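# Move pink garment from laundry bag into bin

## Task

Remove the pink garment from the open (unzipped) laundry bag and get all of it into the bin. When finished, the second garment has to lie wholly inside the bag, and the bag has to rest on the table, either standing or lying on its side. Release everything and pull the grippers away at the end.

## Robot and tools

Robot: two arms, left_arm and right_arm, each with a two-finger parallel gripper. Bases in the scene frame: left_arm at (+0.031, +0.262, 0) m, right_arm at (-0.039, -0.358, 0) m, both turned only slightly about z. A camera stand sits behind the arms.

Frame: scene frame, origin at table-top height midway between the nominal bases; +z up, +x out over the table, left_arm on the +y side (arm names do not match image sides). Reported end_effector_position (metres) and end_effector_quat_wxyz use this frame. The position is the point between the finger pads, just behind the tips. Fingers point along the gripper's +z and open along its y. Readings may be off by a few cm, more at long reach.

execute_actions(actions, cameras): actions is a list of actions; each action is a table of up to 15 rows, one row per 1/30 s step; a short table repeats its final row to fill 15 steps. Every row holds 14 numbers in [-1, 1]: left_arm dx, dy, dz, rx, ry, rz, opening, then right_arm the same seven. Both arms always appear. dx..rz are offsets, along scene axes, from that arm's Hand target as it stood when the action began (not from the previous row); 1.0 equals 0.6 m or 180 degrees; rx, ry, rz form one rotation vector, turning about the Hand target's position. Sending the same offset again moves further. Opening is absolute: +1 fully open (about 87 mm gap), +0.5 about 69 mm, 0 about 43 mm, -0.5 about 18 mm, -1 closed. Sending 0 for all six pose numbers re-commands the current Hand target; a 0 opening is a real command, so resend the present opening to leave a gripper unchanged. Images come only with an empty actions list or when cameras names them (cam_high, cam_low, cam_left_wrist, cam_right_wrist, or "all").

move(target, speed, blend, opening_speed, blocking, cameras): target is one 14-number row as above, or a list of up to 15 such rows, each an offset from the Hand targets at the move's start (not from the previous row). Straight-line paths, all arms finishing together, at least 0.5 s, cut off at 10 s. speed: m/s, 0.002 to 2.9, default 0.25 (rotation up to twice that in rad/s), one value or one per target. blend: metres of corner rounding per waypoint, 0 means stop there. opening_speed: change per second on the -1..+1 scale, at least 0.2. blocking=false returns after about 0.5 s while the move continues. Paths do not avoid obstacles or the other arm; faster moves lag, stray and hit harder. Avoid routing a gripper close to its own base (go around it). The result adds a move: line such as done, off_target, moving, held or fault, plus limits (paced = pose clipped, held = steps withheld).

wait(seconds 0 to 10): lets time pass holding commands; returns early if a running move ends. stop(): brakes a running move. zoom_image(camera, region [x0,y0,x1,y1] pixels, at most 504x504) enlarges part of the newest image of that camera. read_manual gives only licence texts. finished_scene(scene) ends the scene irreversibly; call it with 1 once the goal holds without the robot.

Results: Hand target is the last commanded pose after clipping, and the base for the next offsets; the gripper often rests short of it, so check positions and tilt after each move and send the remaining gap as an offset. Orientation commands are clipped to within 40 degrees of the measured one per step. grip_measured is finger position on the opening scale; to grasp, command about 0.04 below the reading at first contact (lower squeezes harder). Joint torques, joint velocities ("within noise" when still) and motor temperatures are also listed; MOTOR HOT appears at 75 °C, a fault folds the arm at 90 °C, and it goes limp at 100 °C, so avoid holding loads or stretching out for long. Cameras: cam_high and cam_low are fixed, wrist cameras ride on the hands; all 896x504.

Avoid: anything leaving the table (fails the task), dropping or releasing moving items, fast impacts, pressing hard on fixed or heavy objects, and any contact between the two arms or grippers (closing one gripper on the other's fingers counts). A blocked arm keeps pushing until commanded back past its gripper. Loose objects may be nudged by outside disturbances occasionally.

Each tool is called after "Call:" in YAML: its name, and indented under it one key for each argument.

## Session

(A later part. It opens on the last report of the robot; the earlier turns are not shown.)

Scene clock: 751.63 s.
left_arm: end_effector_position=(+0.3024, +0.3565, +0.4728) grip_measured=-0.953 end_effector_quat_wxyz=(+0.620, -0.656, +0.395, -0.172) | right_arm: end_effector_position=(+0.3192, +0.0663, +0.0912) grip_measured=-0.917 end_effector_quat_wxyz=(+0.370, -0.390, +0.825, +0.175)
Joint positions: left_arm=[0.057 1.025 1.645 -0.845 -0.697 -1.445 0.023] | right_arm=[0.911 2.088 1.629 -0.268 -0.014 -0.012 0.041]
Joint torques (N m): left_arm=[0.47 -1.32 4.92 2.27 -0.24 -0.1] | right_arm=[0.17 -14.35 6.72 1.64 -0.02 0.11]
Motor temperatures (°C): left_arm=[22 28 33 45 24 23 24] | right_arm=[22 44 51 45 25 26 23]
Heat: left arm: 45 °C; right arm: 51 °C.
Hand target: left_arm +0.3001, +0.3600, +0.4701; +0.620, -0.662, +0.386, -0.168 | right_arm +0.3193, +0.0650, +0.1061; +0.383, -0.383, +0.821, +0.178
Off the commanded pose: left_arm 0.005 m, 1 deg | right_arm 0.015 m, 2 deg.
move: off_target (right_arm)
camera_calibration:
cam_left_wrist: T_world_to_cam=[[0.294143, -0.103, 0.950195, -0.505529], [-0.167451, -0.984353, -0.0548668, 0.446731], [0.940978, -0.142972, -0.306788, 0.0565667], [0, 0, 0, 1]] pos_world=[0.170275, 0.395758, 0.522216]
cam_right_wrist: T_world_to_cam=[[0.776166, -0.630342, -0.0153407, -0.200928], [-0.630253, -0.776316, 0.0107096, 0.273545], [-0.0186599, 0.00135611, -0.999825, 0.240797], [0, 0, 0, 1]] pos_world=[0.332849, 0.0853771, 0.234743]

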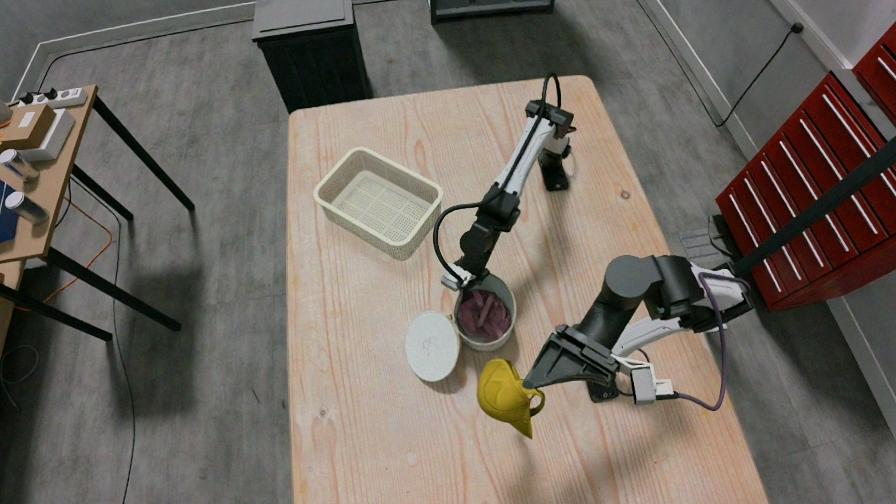

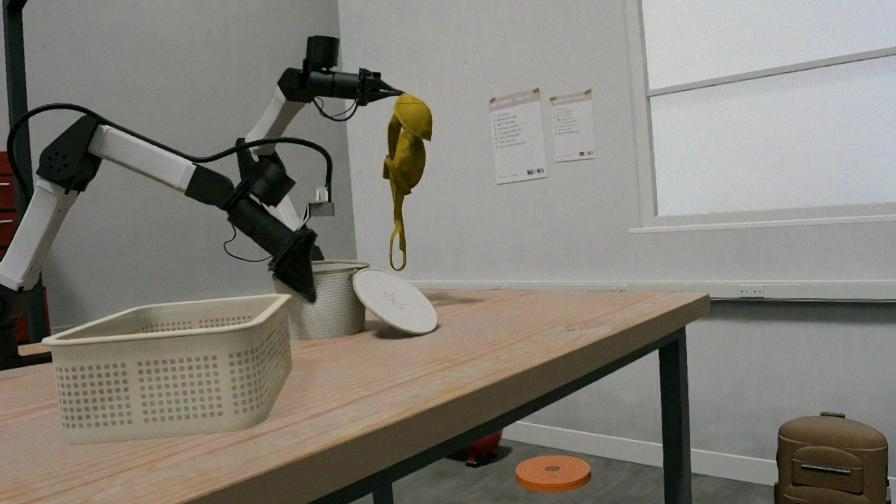

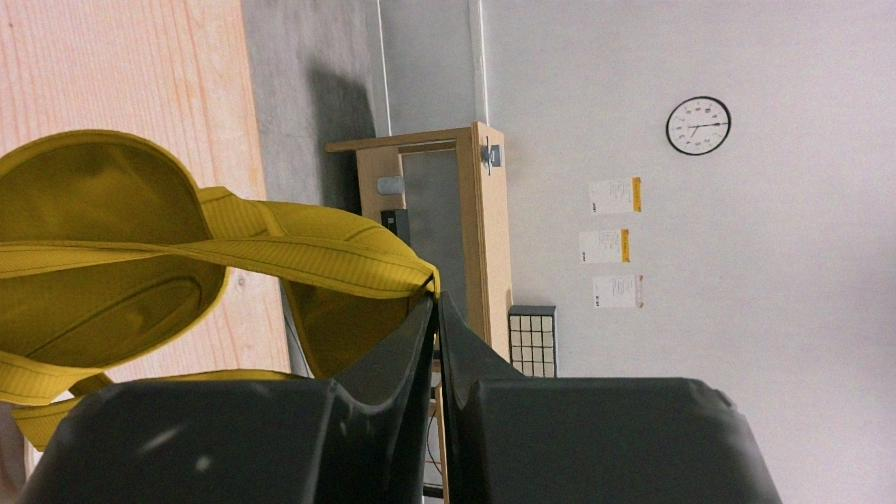

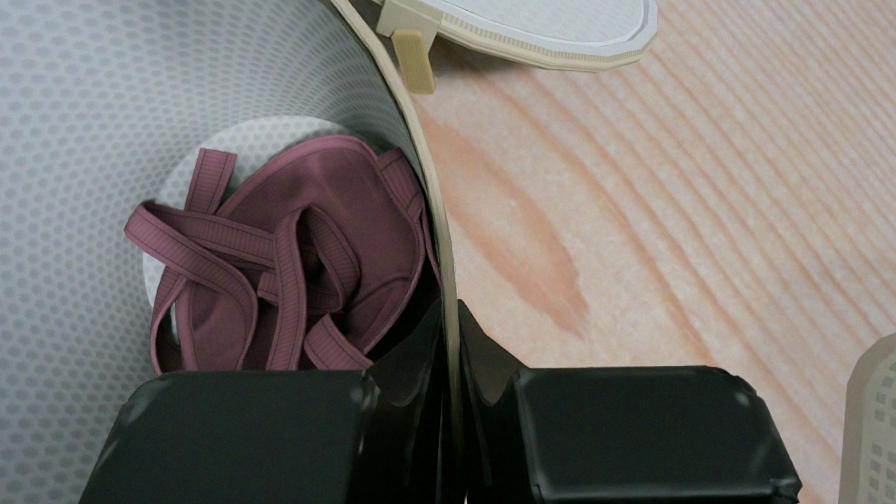

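Call:
move:
  target:
    - [0, 0, 0, 0, 0, 0, -1.0, 0, 0, 0, 0, 0, 0, 0.2]
    - [0, 0, 0, 0, 0, 0, -1.0, 0, 0, 0.15, 0, 0, 0, 0.2]
    - [0, 0, 0, 0, 0, 0, -1.0, -0.1405, 0.0383, 0.1517, -0.0668, 0.0498, 0.0387, 0.2]
  speed: 0.15
  opening_speed: 1.5
  blend: [0, 0.02, 0]
  cameras: ["cam_high", "cam_right_wrist"]

Call:
zoom_image:
  camera: "cam_right_wrist"
  region: [250, 0, 650, 350]

Scene clock: 765.60 s.
left_arm: end_effector_position=(+0.3024, +0.3565, +0.4728) grip_measured=-0.953 end_effector_quat_wxyz=(+0.620, -0.656, +0.395, -0.172) | right_arm: end_effector_position=(+0.2321, +0.0859, +0.1903) grip_measured=+0.200 end_effector_quat_wxyz=(+0.254, -0.463, +0.837, +0.143)
Joint positions: left_arm=[0.057 1.025 1.645 -0.845 -0.697 -1.445 0.023] | right_arm=[1.068 2.243 2.412 -1.148 0.002 0.012 0.6]
Joint torques (N m): left_arm=[0.5 -1.31 4.92 2.27 -0.24 -0.1] | right_arm=[0.17 -11.58 9.74 1.31 0.04 0.14]
Motor temperatures (°C): left_arm=[22 28 32 45 24 23 24] | right_arm=[22 49 50 45 25 26 24]
Heat: left arm: 45 °C; right arm: 50 °C.
Hand target: left_arm +0.3001, +0.3600, +0.4701; +0.620, -0.662, +0.386, -0.168 | right_arm +0.2352, +0.0879, +0.1971; +0.264, -0.455, +0.838, +0.143
Off the commanded pose: left_arm 0.005 m, 1 deg | right_arm 0.008 m, 1 deg.
move: done
camera_calibration:
cam_right_wrist: T_world_to_cam=[[0.847609, -0.530211, -0.0208378, -0.143495], [-0.507552, -0.821587, 0.259589, 0.16092], [-0.154757, -0.209454, -0.965494, 0.381402], [0, 0, 0, 1]] pos_world=[0.262327, 0.136013, 0.323479]
Images, in order (width x height): cam_high 896x504, cam_right_wrist 896x504.

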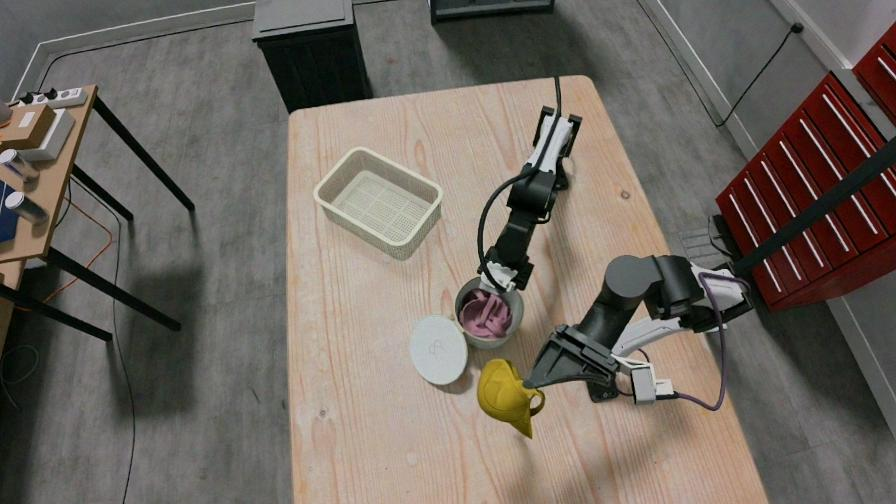

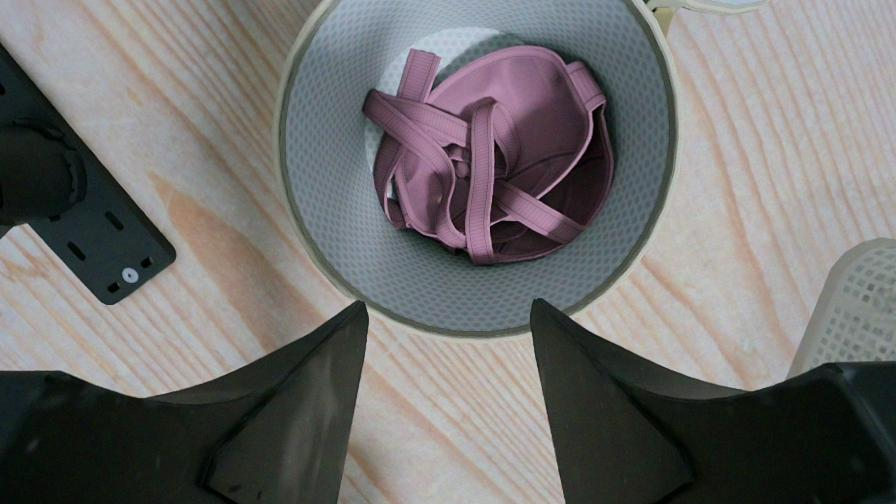

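Scaled by 1.260 from the camera's 896x504 image, which has a finer 1280x720 frame.

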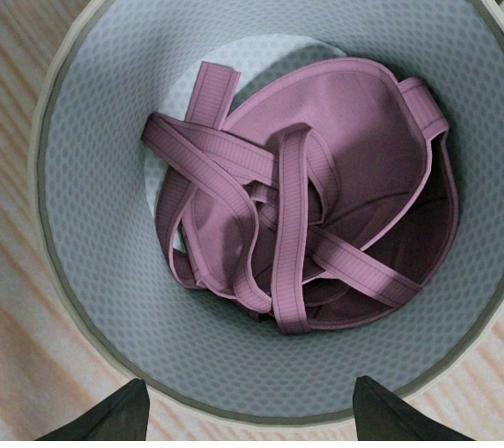

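Call:
move:
  target: [0, 0, 0, 0, 0, 0, -1.0, 0.0177, 0.012, -0.1168, -0.0699, 0.0454, 0, 0.04]
  speed: 0.15
  cameras: ["cam_right_wrist", "cam_low"]

Call:
zoom_image:
  camera: "cam_right_wrist"
  region: [300, 50, 600, 350]

Scene clock: 784.83 s.
left_arm: end_effector_position=(+0.3024, +0.3565, +0.4728) grip_measured=-0.953 end_effector_quat_wxyz=(+0.620, -0.656, +0.395, -0.172) | right_arm: end_effector_position=(+0.2408, +0.0943, +0.1180) grip_measured=+0.040 end_effector_quat_wxyz=(+0.177, -0.471, +0.858, +0.099)
Joint positions: left_arm=[0.057 1.025 1.645 -0.845 -0.697 -1.445 0.023] | right_arm=[1.062 2.605 2.84 -1.397 0.002 0.012 0.52]
Joint torques (N m): left_arm=[0.5 -1.31 4.93 2.27 -0.25 -0.1] | right_arm=[-0.38 -13.83 9.21 1.01 -0.09 0.06]
Heat: left arm: 46 °C; right arm: 49 °C.
Hand target: left_arm +0.3001, +0.3600, +0.4701; +0.620, -0.662, +0.386, -0.168 | right_arm +0.2457, +0.0951, +0.1271; +0.153, -0.470, +0.866, +0.083
Off the commanded pose: left_arm 0.005 m, 1 deg | right_arm 0.010 m, 3 deg.
elbow stopped short (right arm): the move would have taken joint 3 (elbow) straighter than the controller allows.
move: off_target (right_arm)
camera_calibration:
cam_right_wrist: T_world_to_cam=[[0.842617, -0.538186, -0.0187551, -0.146304], [-0.478587, -0.764364, 0.432091, 0.158274], [-0.246881, -0.355112, -0.901635, 0.343113], [0, 0, 0, 1]] pos_world=[0.283734, 0.164083, 0.23823]
Images, in order (width x height): cam_low 896x504, cam_right_wrist 896x504.

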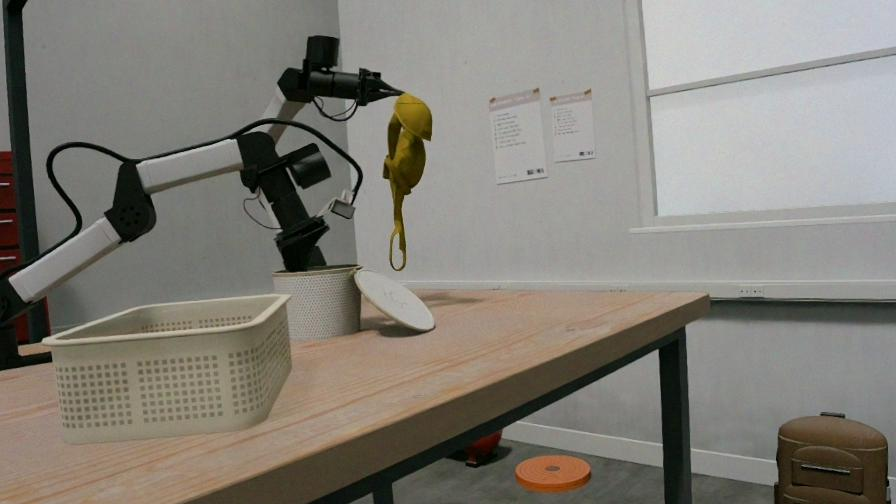

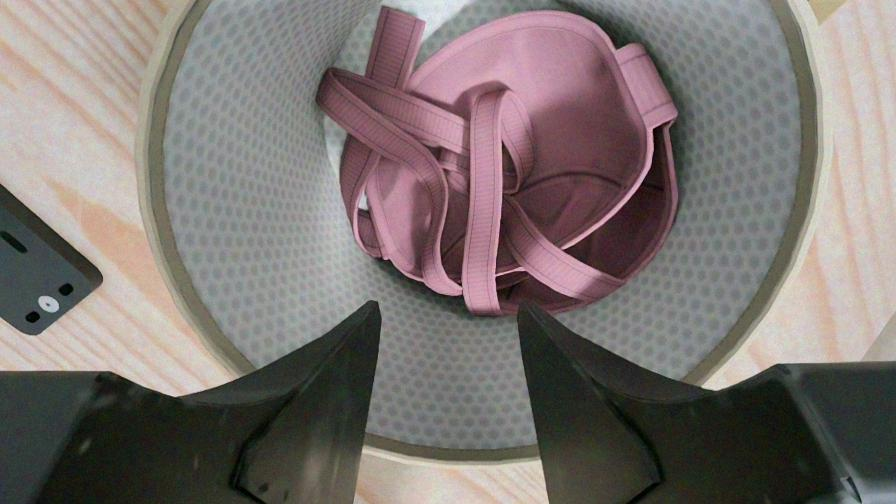

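Scaled by 1.680 from the camera's 896x504 image, which has a finer 1280x720 frame.

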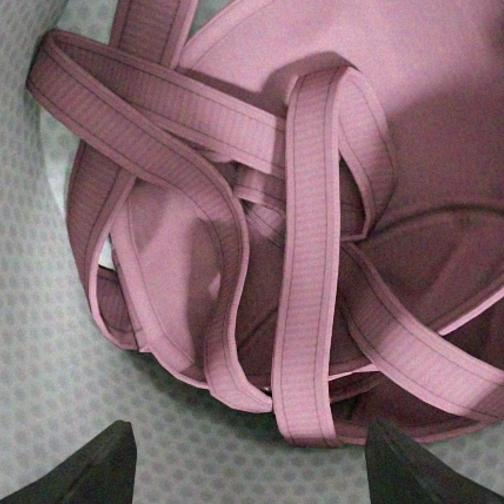

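Call:
move:
  target: [0, 0, 0, 0, 0, 0, -1.0, 0.003, -0.002, -0.06, 0, 0, 0, 0.04]
  speed: 0.08
  cameras: ["cam_right_wrist"]

Scene clock: 794.40 s.
left_arm: end_effector_position=(+0.3024, +0.3565, +0.4728) grip_measured=-0.953 end_effector_quat_wxyz=(+0.620, -0.656, +0.395, -0.172) | right_arm: end_effector_position=(+0.2422, +0.0924, +0.0825) grip_measured=+0.040 end_effector_quat_wxyz=(+0.147, -0.472, +0.865, +0.082)
Joint positions: left_arm=[0.057 1.025 1.645 -0.845 -0.697 -1.445 0.023] | right_arm=[1.058 2.675 2.84 -1.398 0.002 0.012 0.52]
Joint torques (N m): left_arm=[0.49 -1.31 4.89 2.27 -0.24 -0.1] | right_arm=[-0.36 -14.17 9.17 0.93 -0.1 0.02]
Heat: left arm: 46 °C; right arm: 51 °C.
Hand target: left_arm +0.3001, +0.3600, +0.4701; +0.620, -0.662, +0.386, -0.168 | right_arm +0.2475, +0.0938, +0.0910; +0.153, -0.470, +0.866, +0.083
Off the commanded pose: left_arm 0.005 m, 1 deg | right_arm 0.010 m, 1 deg.
elbow stopped short (right arm): the move would have taken joint 3 (elbow) straighter than the controller allows.
move: done
camera_calibration:
cam_right_wrist: T_world_to_cam=[[0.839684, -0.542785, -0.0177532, -0.148117], [-0.464735, -0.735087, 0.493628, 0.161629], [-0.280984, -0.406241, -0.869492, 0.321089], [0, 0, 0, 1]] pos_world=[0.289707, 0.168856, 0.19677]
Images, in order (width x height): cam_right_wrist 896x504.

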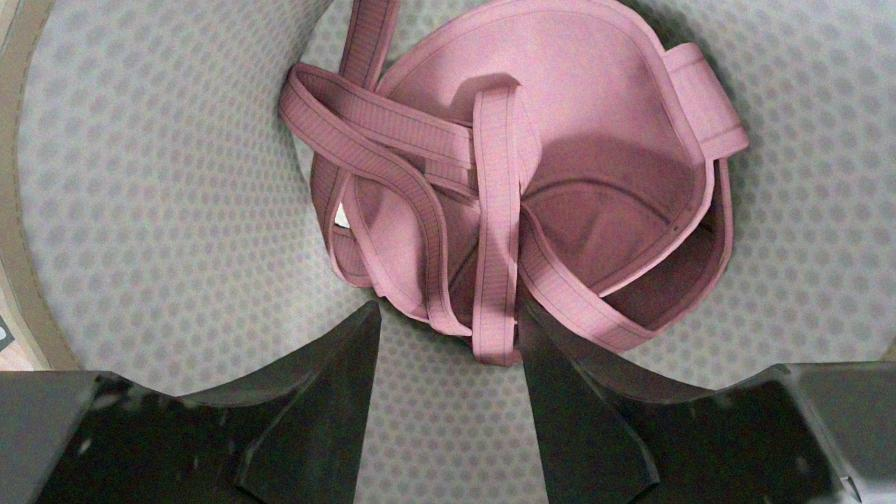

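Call:
move:
  target:
    - [0, 0, 0, 0, 0, 0, -1.0, 0.0042, -0.0027, -0.037, 0, 0, 0, 0.06]
    - [0, 0, 0, 0, 0, 0, -1.0, 0.0042, -0.0027, -0.037, 0, 0, 0, -1.0]
  speed: 0.06
  opening_speed: 1.2
  cameras: ["cam_right_wrist"]

Scene clock: 800.23 s.
left_arm: end_effector_position=(+0.3024, +0.3565, +0.4728) grip_measured=-0.953 end_effector_quat_wxyz=(+0.620, -0.656, +0.395, -0.172) | right_arm: end_effector_position=(+0.2420, +0.0868, +0.0400) grip_measured=-0.918 end_effector_quat_wxyz=(+0.119, -0.473, +0.871, +0.065)
Joint positions: left_arm=[0.057 1.025 1.645 -0.845 -0.697 -1.445 0.023] | right_arm=[1.052 2.651 2.625 -1.273 0.002 0.012 0.041]
Joint torques (N m): left_arm=[0.5 -1.32 4.9 2.27 -0.25 -0.11] | right_arm=[-0.38 -19.02 6.53 1.06 -0.11 -0.03]
Heat: left arm: 46 °C; right arm: 52 °C.
Hand target: left_arm +0.3001, +0.3600, +0.4701; +0.620, -0.662, +0.386, -0.168 | right_arm +0.2499, +0.0923, +0.0688; +0.152, -0.470, +0.866, +0.083
Off the commanded pose: left_arm 0.005 m, 1 deg | right_arm 0.030 m, 4 deg.
move: off_target (right_arm); target 2's new opening was sent with right_arm's hand 0.030 m and 4 deg from that target
camera_calibration:
cam_right_wrist: T_world_to_cam=[[0.836198, -0.548173, -0.0167146, -0.150497], [-0.450193, -0.703506, 0.549914, 0.169922], [-0.313207, -0.452313, -0.835054, 0.292274], [0, 0, 0, 1]] pos_world=[0.293885, 0.169242, 0.148106]
Images, in order (width x height): cam_right_wrist 896x504.

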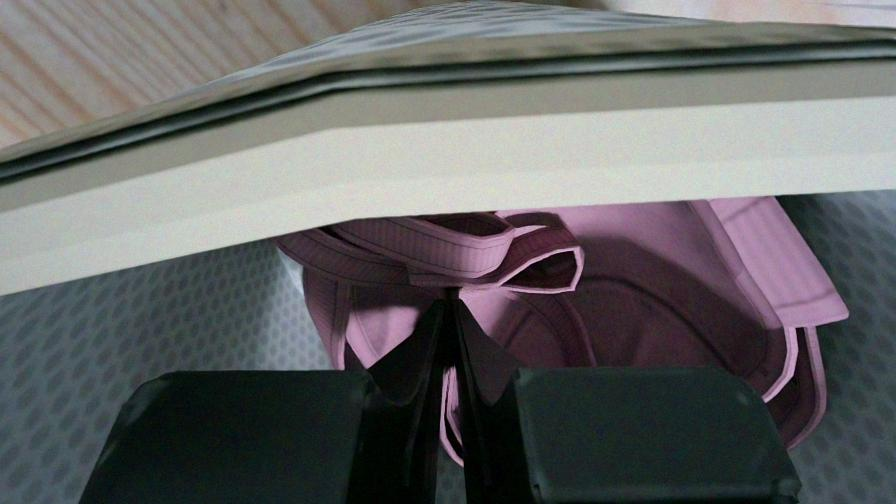

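Call:
move:
  target: [0, 0, 0, 0, 0, 0, -1.0, -0.0067, -0.0033, 0.1353, 0.0699, -0.0454, 0, -1.0]
  speed: 0.08
  cameras: ["all"]

Scene clock: 811.30 s.
left_arm: end_effector_position=(+0.3024, +0.3565, +0.4728) grip_measured=-0.953 end_effector_quat_wxyz=(+0.620, -0.656, +0.395, -0.172) | right_arm: end_effector_position=(+0.2421, +0.0868, +0.1240) grip_measured=-0.918 end_effector_quat_wxyz=(+0.233, -0.460, +0.847, +0.129)
Joint positions: left_arm=[0.057 1.025 1.645 -0.845 -0.697 -1.445 0.023] | right_arm=[1.052 2.246 2.164 -0.951 0.002 0.012 0.041]
Joint torques (N m): left_arm=[0.49 -1.31 4.92 2.27 -0.24 -0.1] | right_arm=[0.05 -16.53 7.08 1.49 -0.07 0]
Motor temperatures (°C): left_arm=[22 27 32 47 24 23 25] | right_arm=[22 59 48 43 25 26 24]
Heat: left arm: 47 °C; right arm: 59 °C.
Hand target: left_arm +0.3001, +0.3600, +0.4701; +0.620, -0.662, +0.386, -0.168 | right_arm +0.2459, +0.0903, +0.1501; +0.264, -0.455, +0.838, +0.143
Off the commanded pose: left_arm 0.005 m, 1 deg | right_arm 0.026 m, 4 deg.
move: off_target (right_arm)
camera_calibration:
cam_left_wrist: T_world_to_cam=[[0.294143, -0.103, 0.950195, -0.505529], [-0.167451, -0.984353, -0.0548668, 0.446731], [0.940978, -0.142972, -0.306788, 0.0565667], [0, 0, 0, 1]] pos_world=[0.170275, 0.395758, 0.522216]
cam_right_wrist: T_world_to_cam=[[0.838828, -0.544016, -0.0203497, -0.149594], [-0.511948, -0.800991, 0.310359, 0.176873], [-0.18514, -0.24992, -0.950402, 0.328193], [0, 0, 0, 1]] pos_world=[0.276794, 0.142314, 0.253977]

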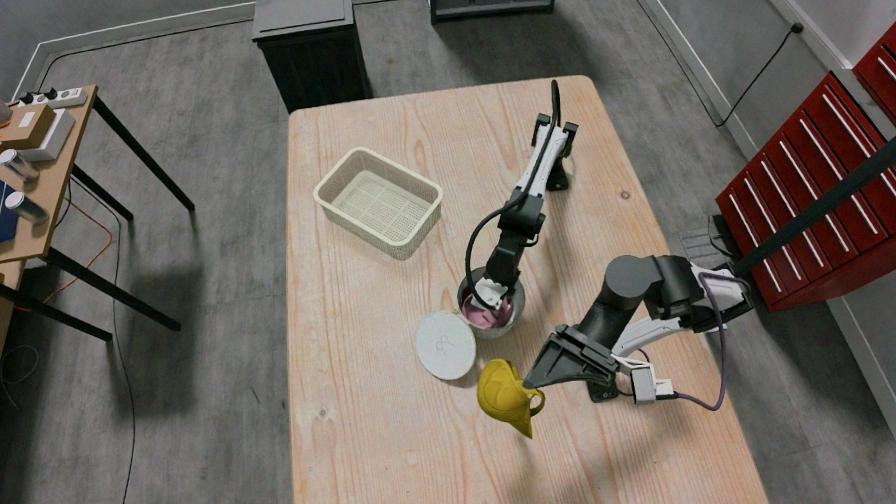

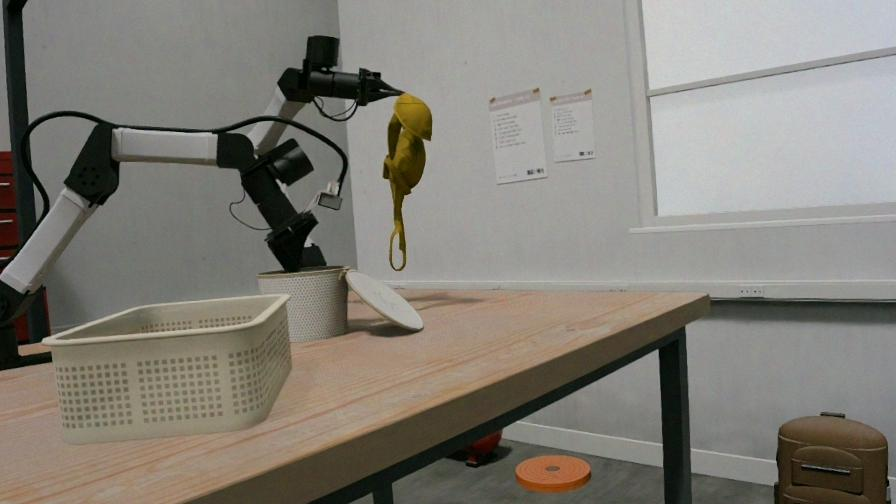

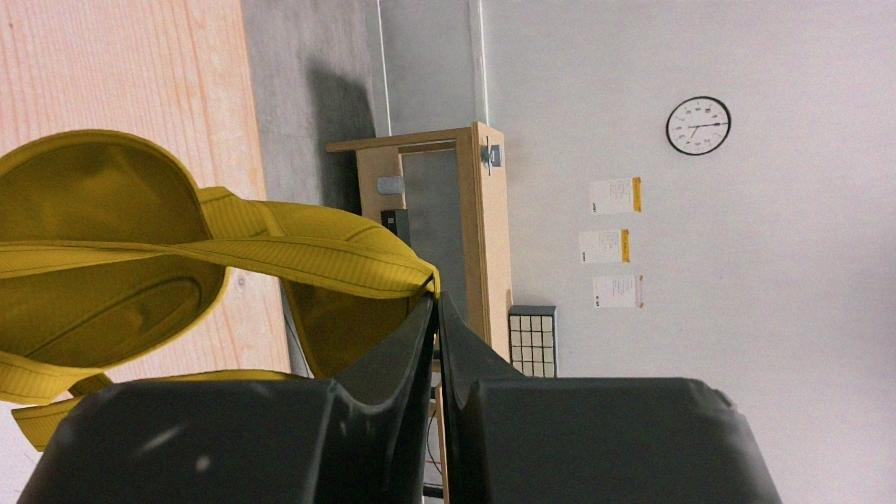

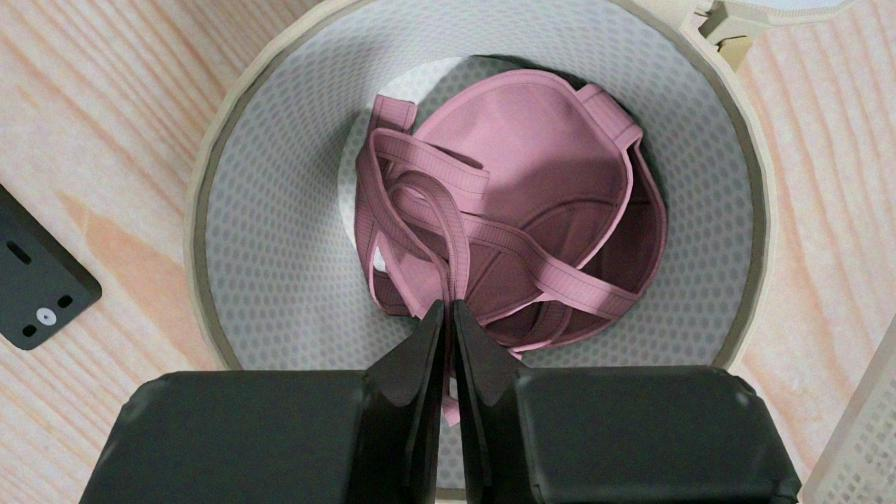

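Call:
move:
  target:
    - [0, 0, 0, 0, 0, 0, -1.0, 0, 0, 0.2333, 0.1165, -0.0756, 0, -1.0]
    - [0, 0, 0, 0, 0, 0, -1.0, 0, 0, 0.4833, 0.2097, -0.1362, 0, -1.0]
  speed: 0.15
  blend: [0.03, 0]
  cameras: ["all"]

Scene clock: 821.23 s.
left_arm: end_effector_position=(+0.3024, +0.3565, +0.4728) grip_measured=-0.953 end_effector_quat_wxyz=(+0.620, -0.656, +0.395, -0.172) | right_arm: end_effector_position=(+0.2444, +0.0904, +0.4212) grip_measured=-0.918 end_effector_quat_wxyz=(+0.544, -0.373, +0.688, +0.303)
Joint positions: left_arm=[0.057 1.025 1.645 -0.845 -0.697 -1.445 0.023] | right_arm=[1.052 1.86 2.263 -0.631 0.002 0.012 0.041]
Joint torques (N m): left_arm=[0.47 -1.32 4.92 2.27 -0.24 -0.1] | right_arm=[0.25 -8.84 9.78 2.08 0.01 -0.06]
Motor temperatures (°C): left_arm=[22 27 32 47 24 23 25] | right_arm=[22 62 48 43 25 26 24]
Heat: left arm: 47 °C; right arm: 62 °C.
Hand target: left_arm +0.3001, +0.3600, +0.4701; +0.620, -0.662, +0.386, -0.168 | right_arm +0.2460, +0.0904, +0.4398; +0.565, -0.365, +0.673, +0.307
Off the commanded pose: left_arm 0.005 m, 1 deg | right_arm 0.019 m, 3 deg.
move: off_target (right_arm)
camera_calibration:
cam_left_wrist: T_world_to_cam=[[0.294143, -0.103, 0.950195, -0.505529], [-0.167451, -0.984353, -0.0548668, 0.446731], [0.940978, -0.142972, -0.306788, 0.0565667], [0, 0, 0, 1]] pos_world=[0.170275, 0.395758, 0.522216]
cam_right_wrist: T_world_to_cam=[[0.848446, -0.528829, -0.0218921, -0.146587], [-0.475682, -0.743734, -0.469667, 0.40325], [0.232092, 0.408901, -0.882572, 0.421787], [0, 0, 0, 1]] pos_world=[0.218296, 0.0499217, 0.558441]

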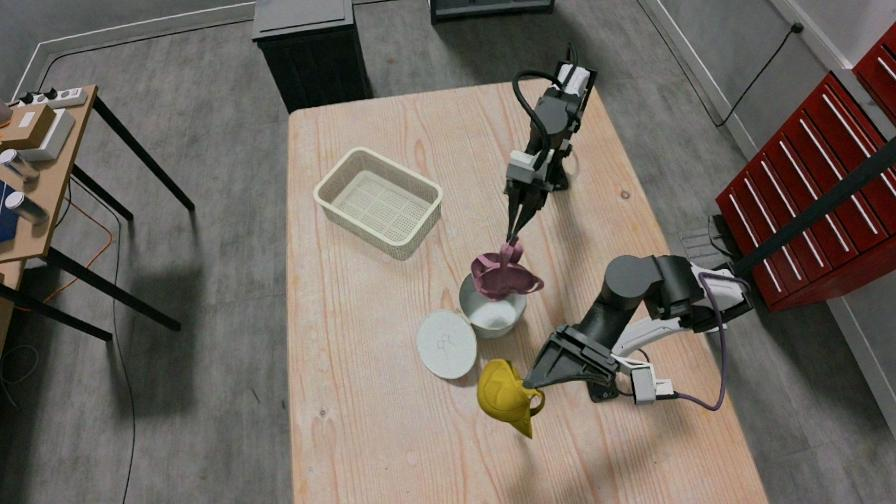

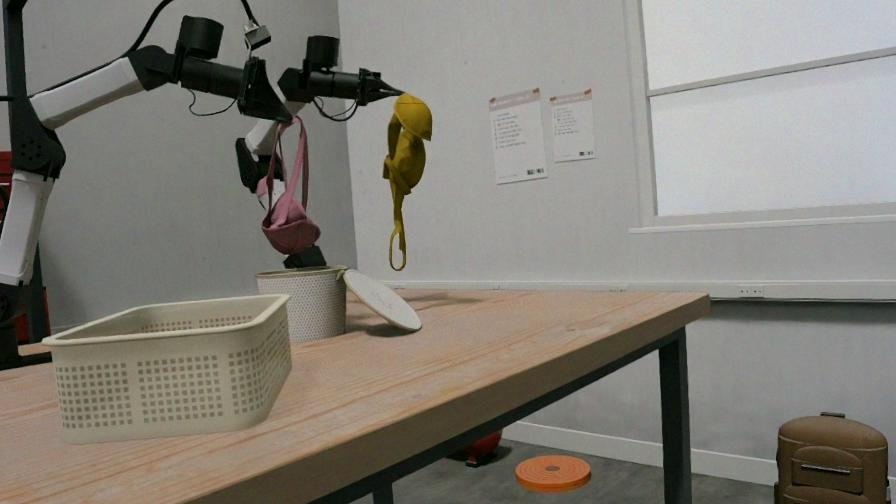

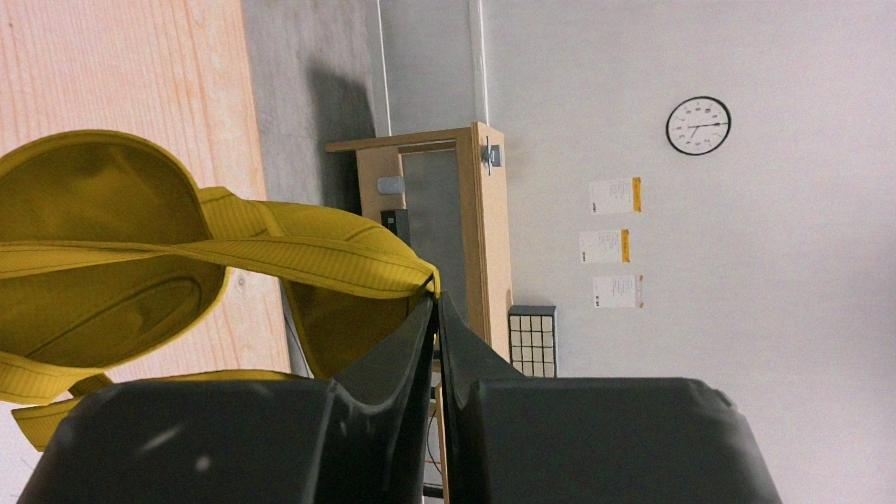

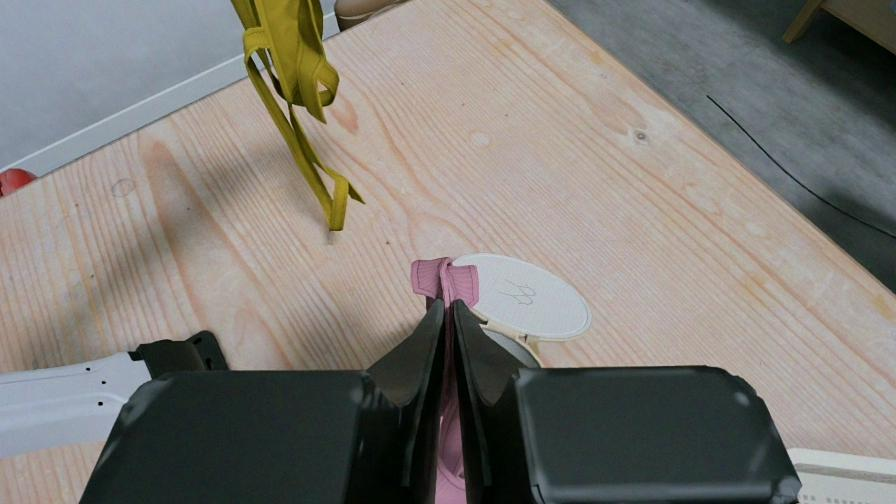

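Call:
move:
  target: [0, 0, 0, 0, 0, 0, -1.0, 0.4, -0.5357, 0.0253, 0.0264, -0.0371, -0.2385, -1.0]
  speed: 0.22
  cameras: ["all"]

Scene clock: 840.30 s.
left_arm: end_effector_position=(+0.3024, +0.3565, +0.4728) grip_measured=-0.953 end_effector_quat_wxyz=(+0.620, -0.656, +0.395, -0.172) | right_arm: end_effector_position=(+0.4858, -0.2340, +0.4297) grip_measured=-0.918 end_effector_quat_wxyz=(+0.664, -0.088, +0.739, +0.076)
Joint positions: left_arm=[0.057 1.025 1.645 -0.845 -0.697 -1.445 0.023] | right_arm=[0.278 1.791 2.076 -0.391 -0.001 -0.004 0.041]
Joint torques (N m): left_arm=[0.49 -1.31 4.89 2.27 -0.25 -0.1] | right_arm=[0.23 -8.75 10.39 2.21 -0.24 0.06]
Motor temperatures (°C): left_arm=[22 27 32 48 24 23 25] | right_arm=[22 56 51 47 25 26 24]
Heat: left arm: 48 °C; right arm: 56 °C.
Hand target: left_arm +0.3001, +0.3600, +0.4701; +0.620, -0.662, +0.386, -0.168 | right_arm +0.4860, -0.2312, +0.4549; +0.689, -0.087, +0.714, +0.085
Off the commanded pose: left_arm 0.005 m, 1 deg | right_arm 0.025 m, 4 deg.
move: off_target (right_arm)
camera_calibration:
cam_left_wrist: T_world_to_cam=[[0.294143, -0.103, 0.950195, -0.505529], [-0.167451, -0.984353, -0.0548668, 0.446731], [0.940978, -0.142972, -0.306788, 0.0565667], [0, 0, 0, 1]] pos_world=[0.170275, 0.395758, 0.522216]
cam_right_wrist: T_world_to_cam=[[0.243446, -0.969896, -0.00599924, -0.338882], [-0.795904, -0.196231, -0.57274, 0.608766], [0.554321, 0.144206, -0.819715, 0.260357], [0, 0, 0, 1]] pos_world=[0.422697, -0.246767, 0.56005]

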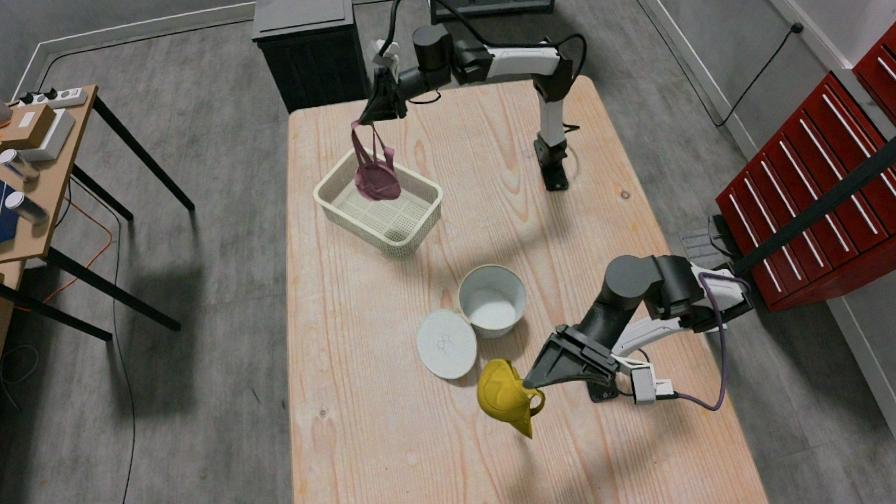

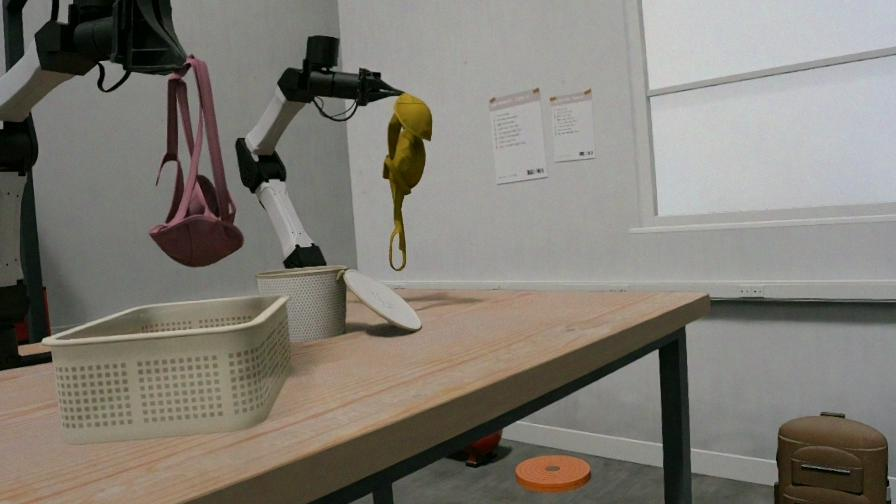

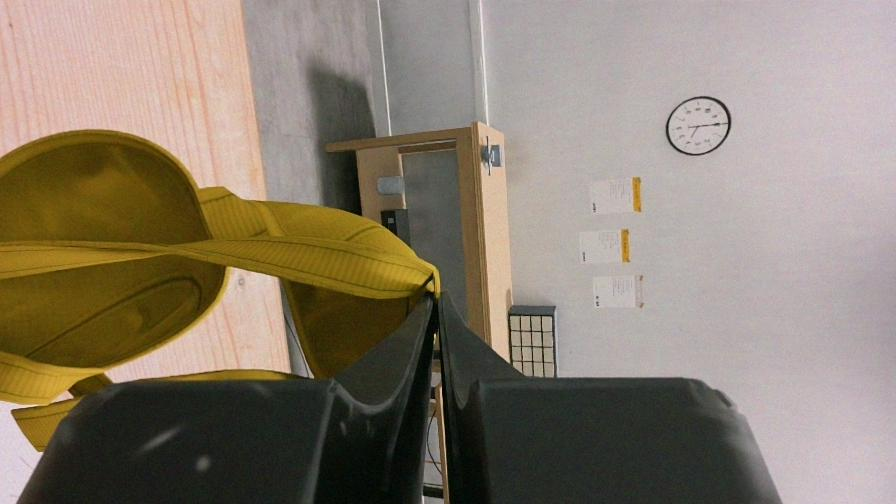

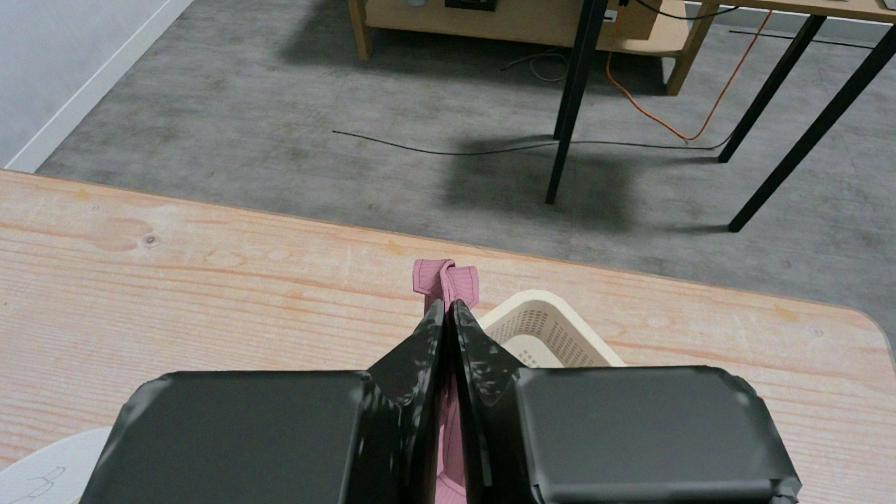

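Call:
move:
  target: [-0.0368, -0.4417, 0.0665, 0, 0, -0.43, -1.0, 0.0267, -0.023, -0.4867, -0.0511, 0.2048, 0, -1.0]
  speed: 0.18
  cameras: ["all"]

Scene clock: 859.77 s.
left_arm: end_effector_position=(+0.2813, +0.0981, +0.4998) grip_measured=-0.953 end_effector_quat_wxyz=(+0.373, -0.291, +0.720, -0.508) | right_arm: end_effector_position=(+0.4995, -0.2437, +0.1578) grip_measured=-0.918 end_effector_quat_wxyz=(+0.414, -0.105, +0.903, +0.048)
Joint positions: left_arm=[-0.302 1.162 1.877 -0.928 0.238 -1.271 0.023] | right_arm=[0.249 2.03 1.798 -0.481 -0.022 -0.019 0.041]
Joint torques (N m): left_arm=[-0.53 -1.36 7.8 2.76 0.23 0.19] | right_arm=[-0.4 -11.33 8.72 1.63 -0.29 -0.09]
Heat: left arm: 48 °C; right arm: 53 °C.
Hand target: left_arm +0.2780, +0.0949, +0.5099; +0.379, -0.276, +0.716, -0.518 | right_arm +0.5021, -0.2450, +0.1629; +0.419, -0.110, +0.900, +0.051
Off the commanded pose: left_arm 0.011 m, 2 deg | right_arm 0.006 m, 1 deg.
move: off_target (left_arm)
camera_calibration:
cam_left_wrist: T_world_to_cam=[[0.0171908, -0.310387, 0.950455, -0.453414], [-0.995417, -0.0947467, -0.0129371, 0.315054], [0.094068, -0.945877, -0.310593, 0.366698], [0, 0, 0, 1]] pos_world=[0.28691, 0.235968, 0.54892]
cam_right_wrist: T_world_to_cam=[[0.235258, -0.971813, -0.0152927, -0.34823], [-0.971933, -0.23522, -0.00426087, 0.450759], [0.000543609, 0.0158659, -0.999874, 0.305064], [0, 0, 0, 1]] pos_world=[0.519866, -0.237226, 0.301621]

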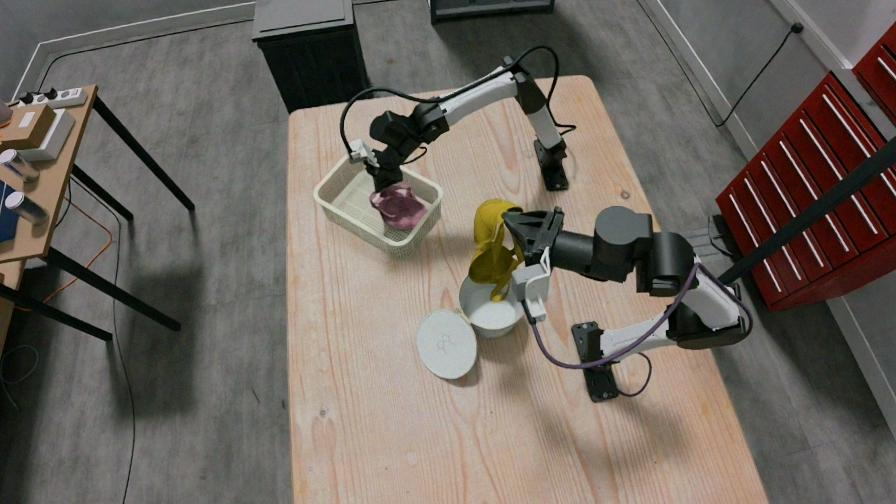

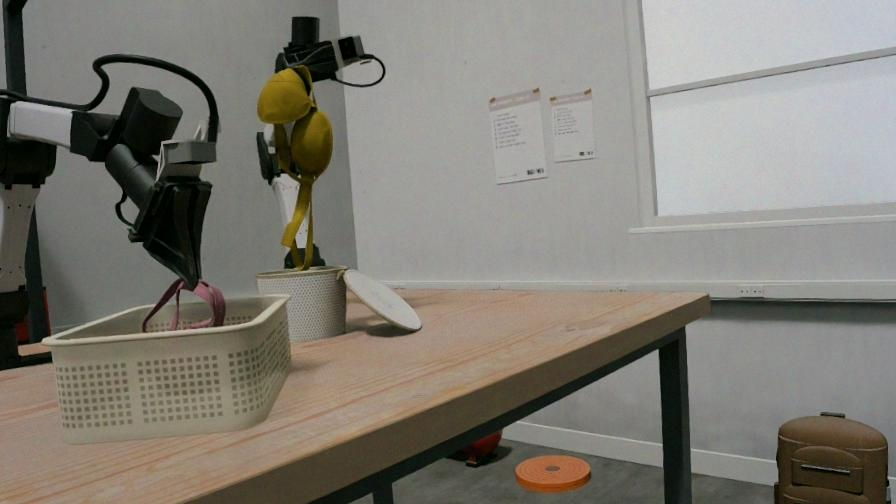

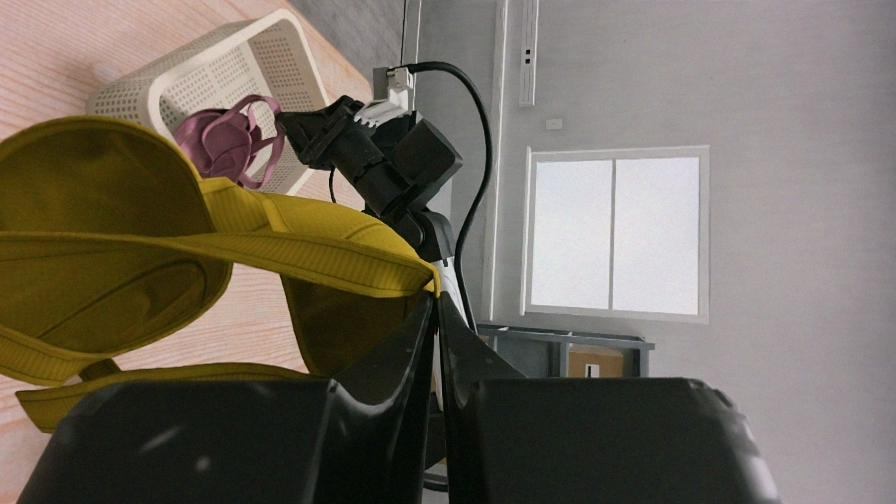

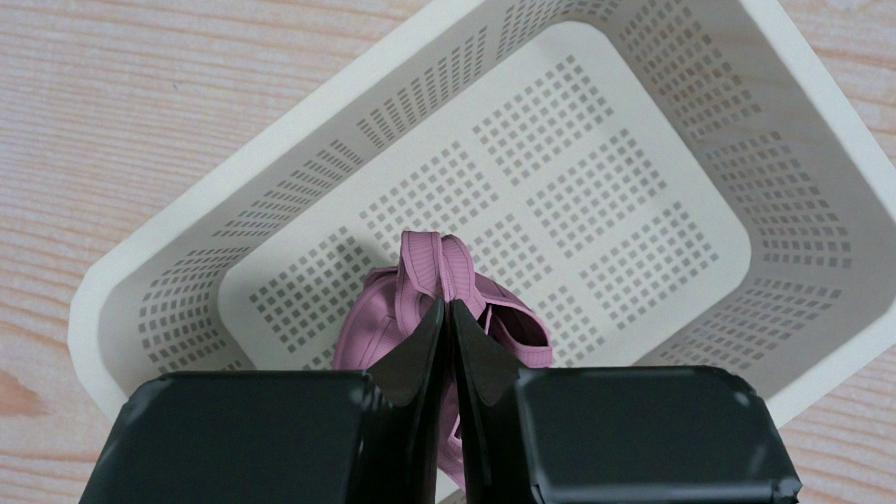

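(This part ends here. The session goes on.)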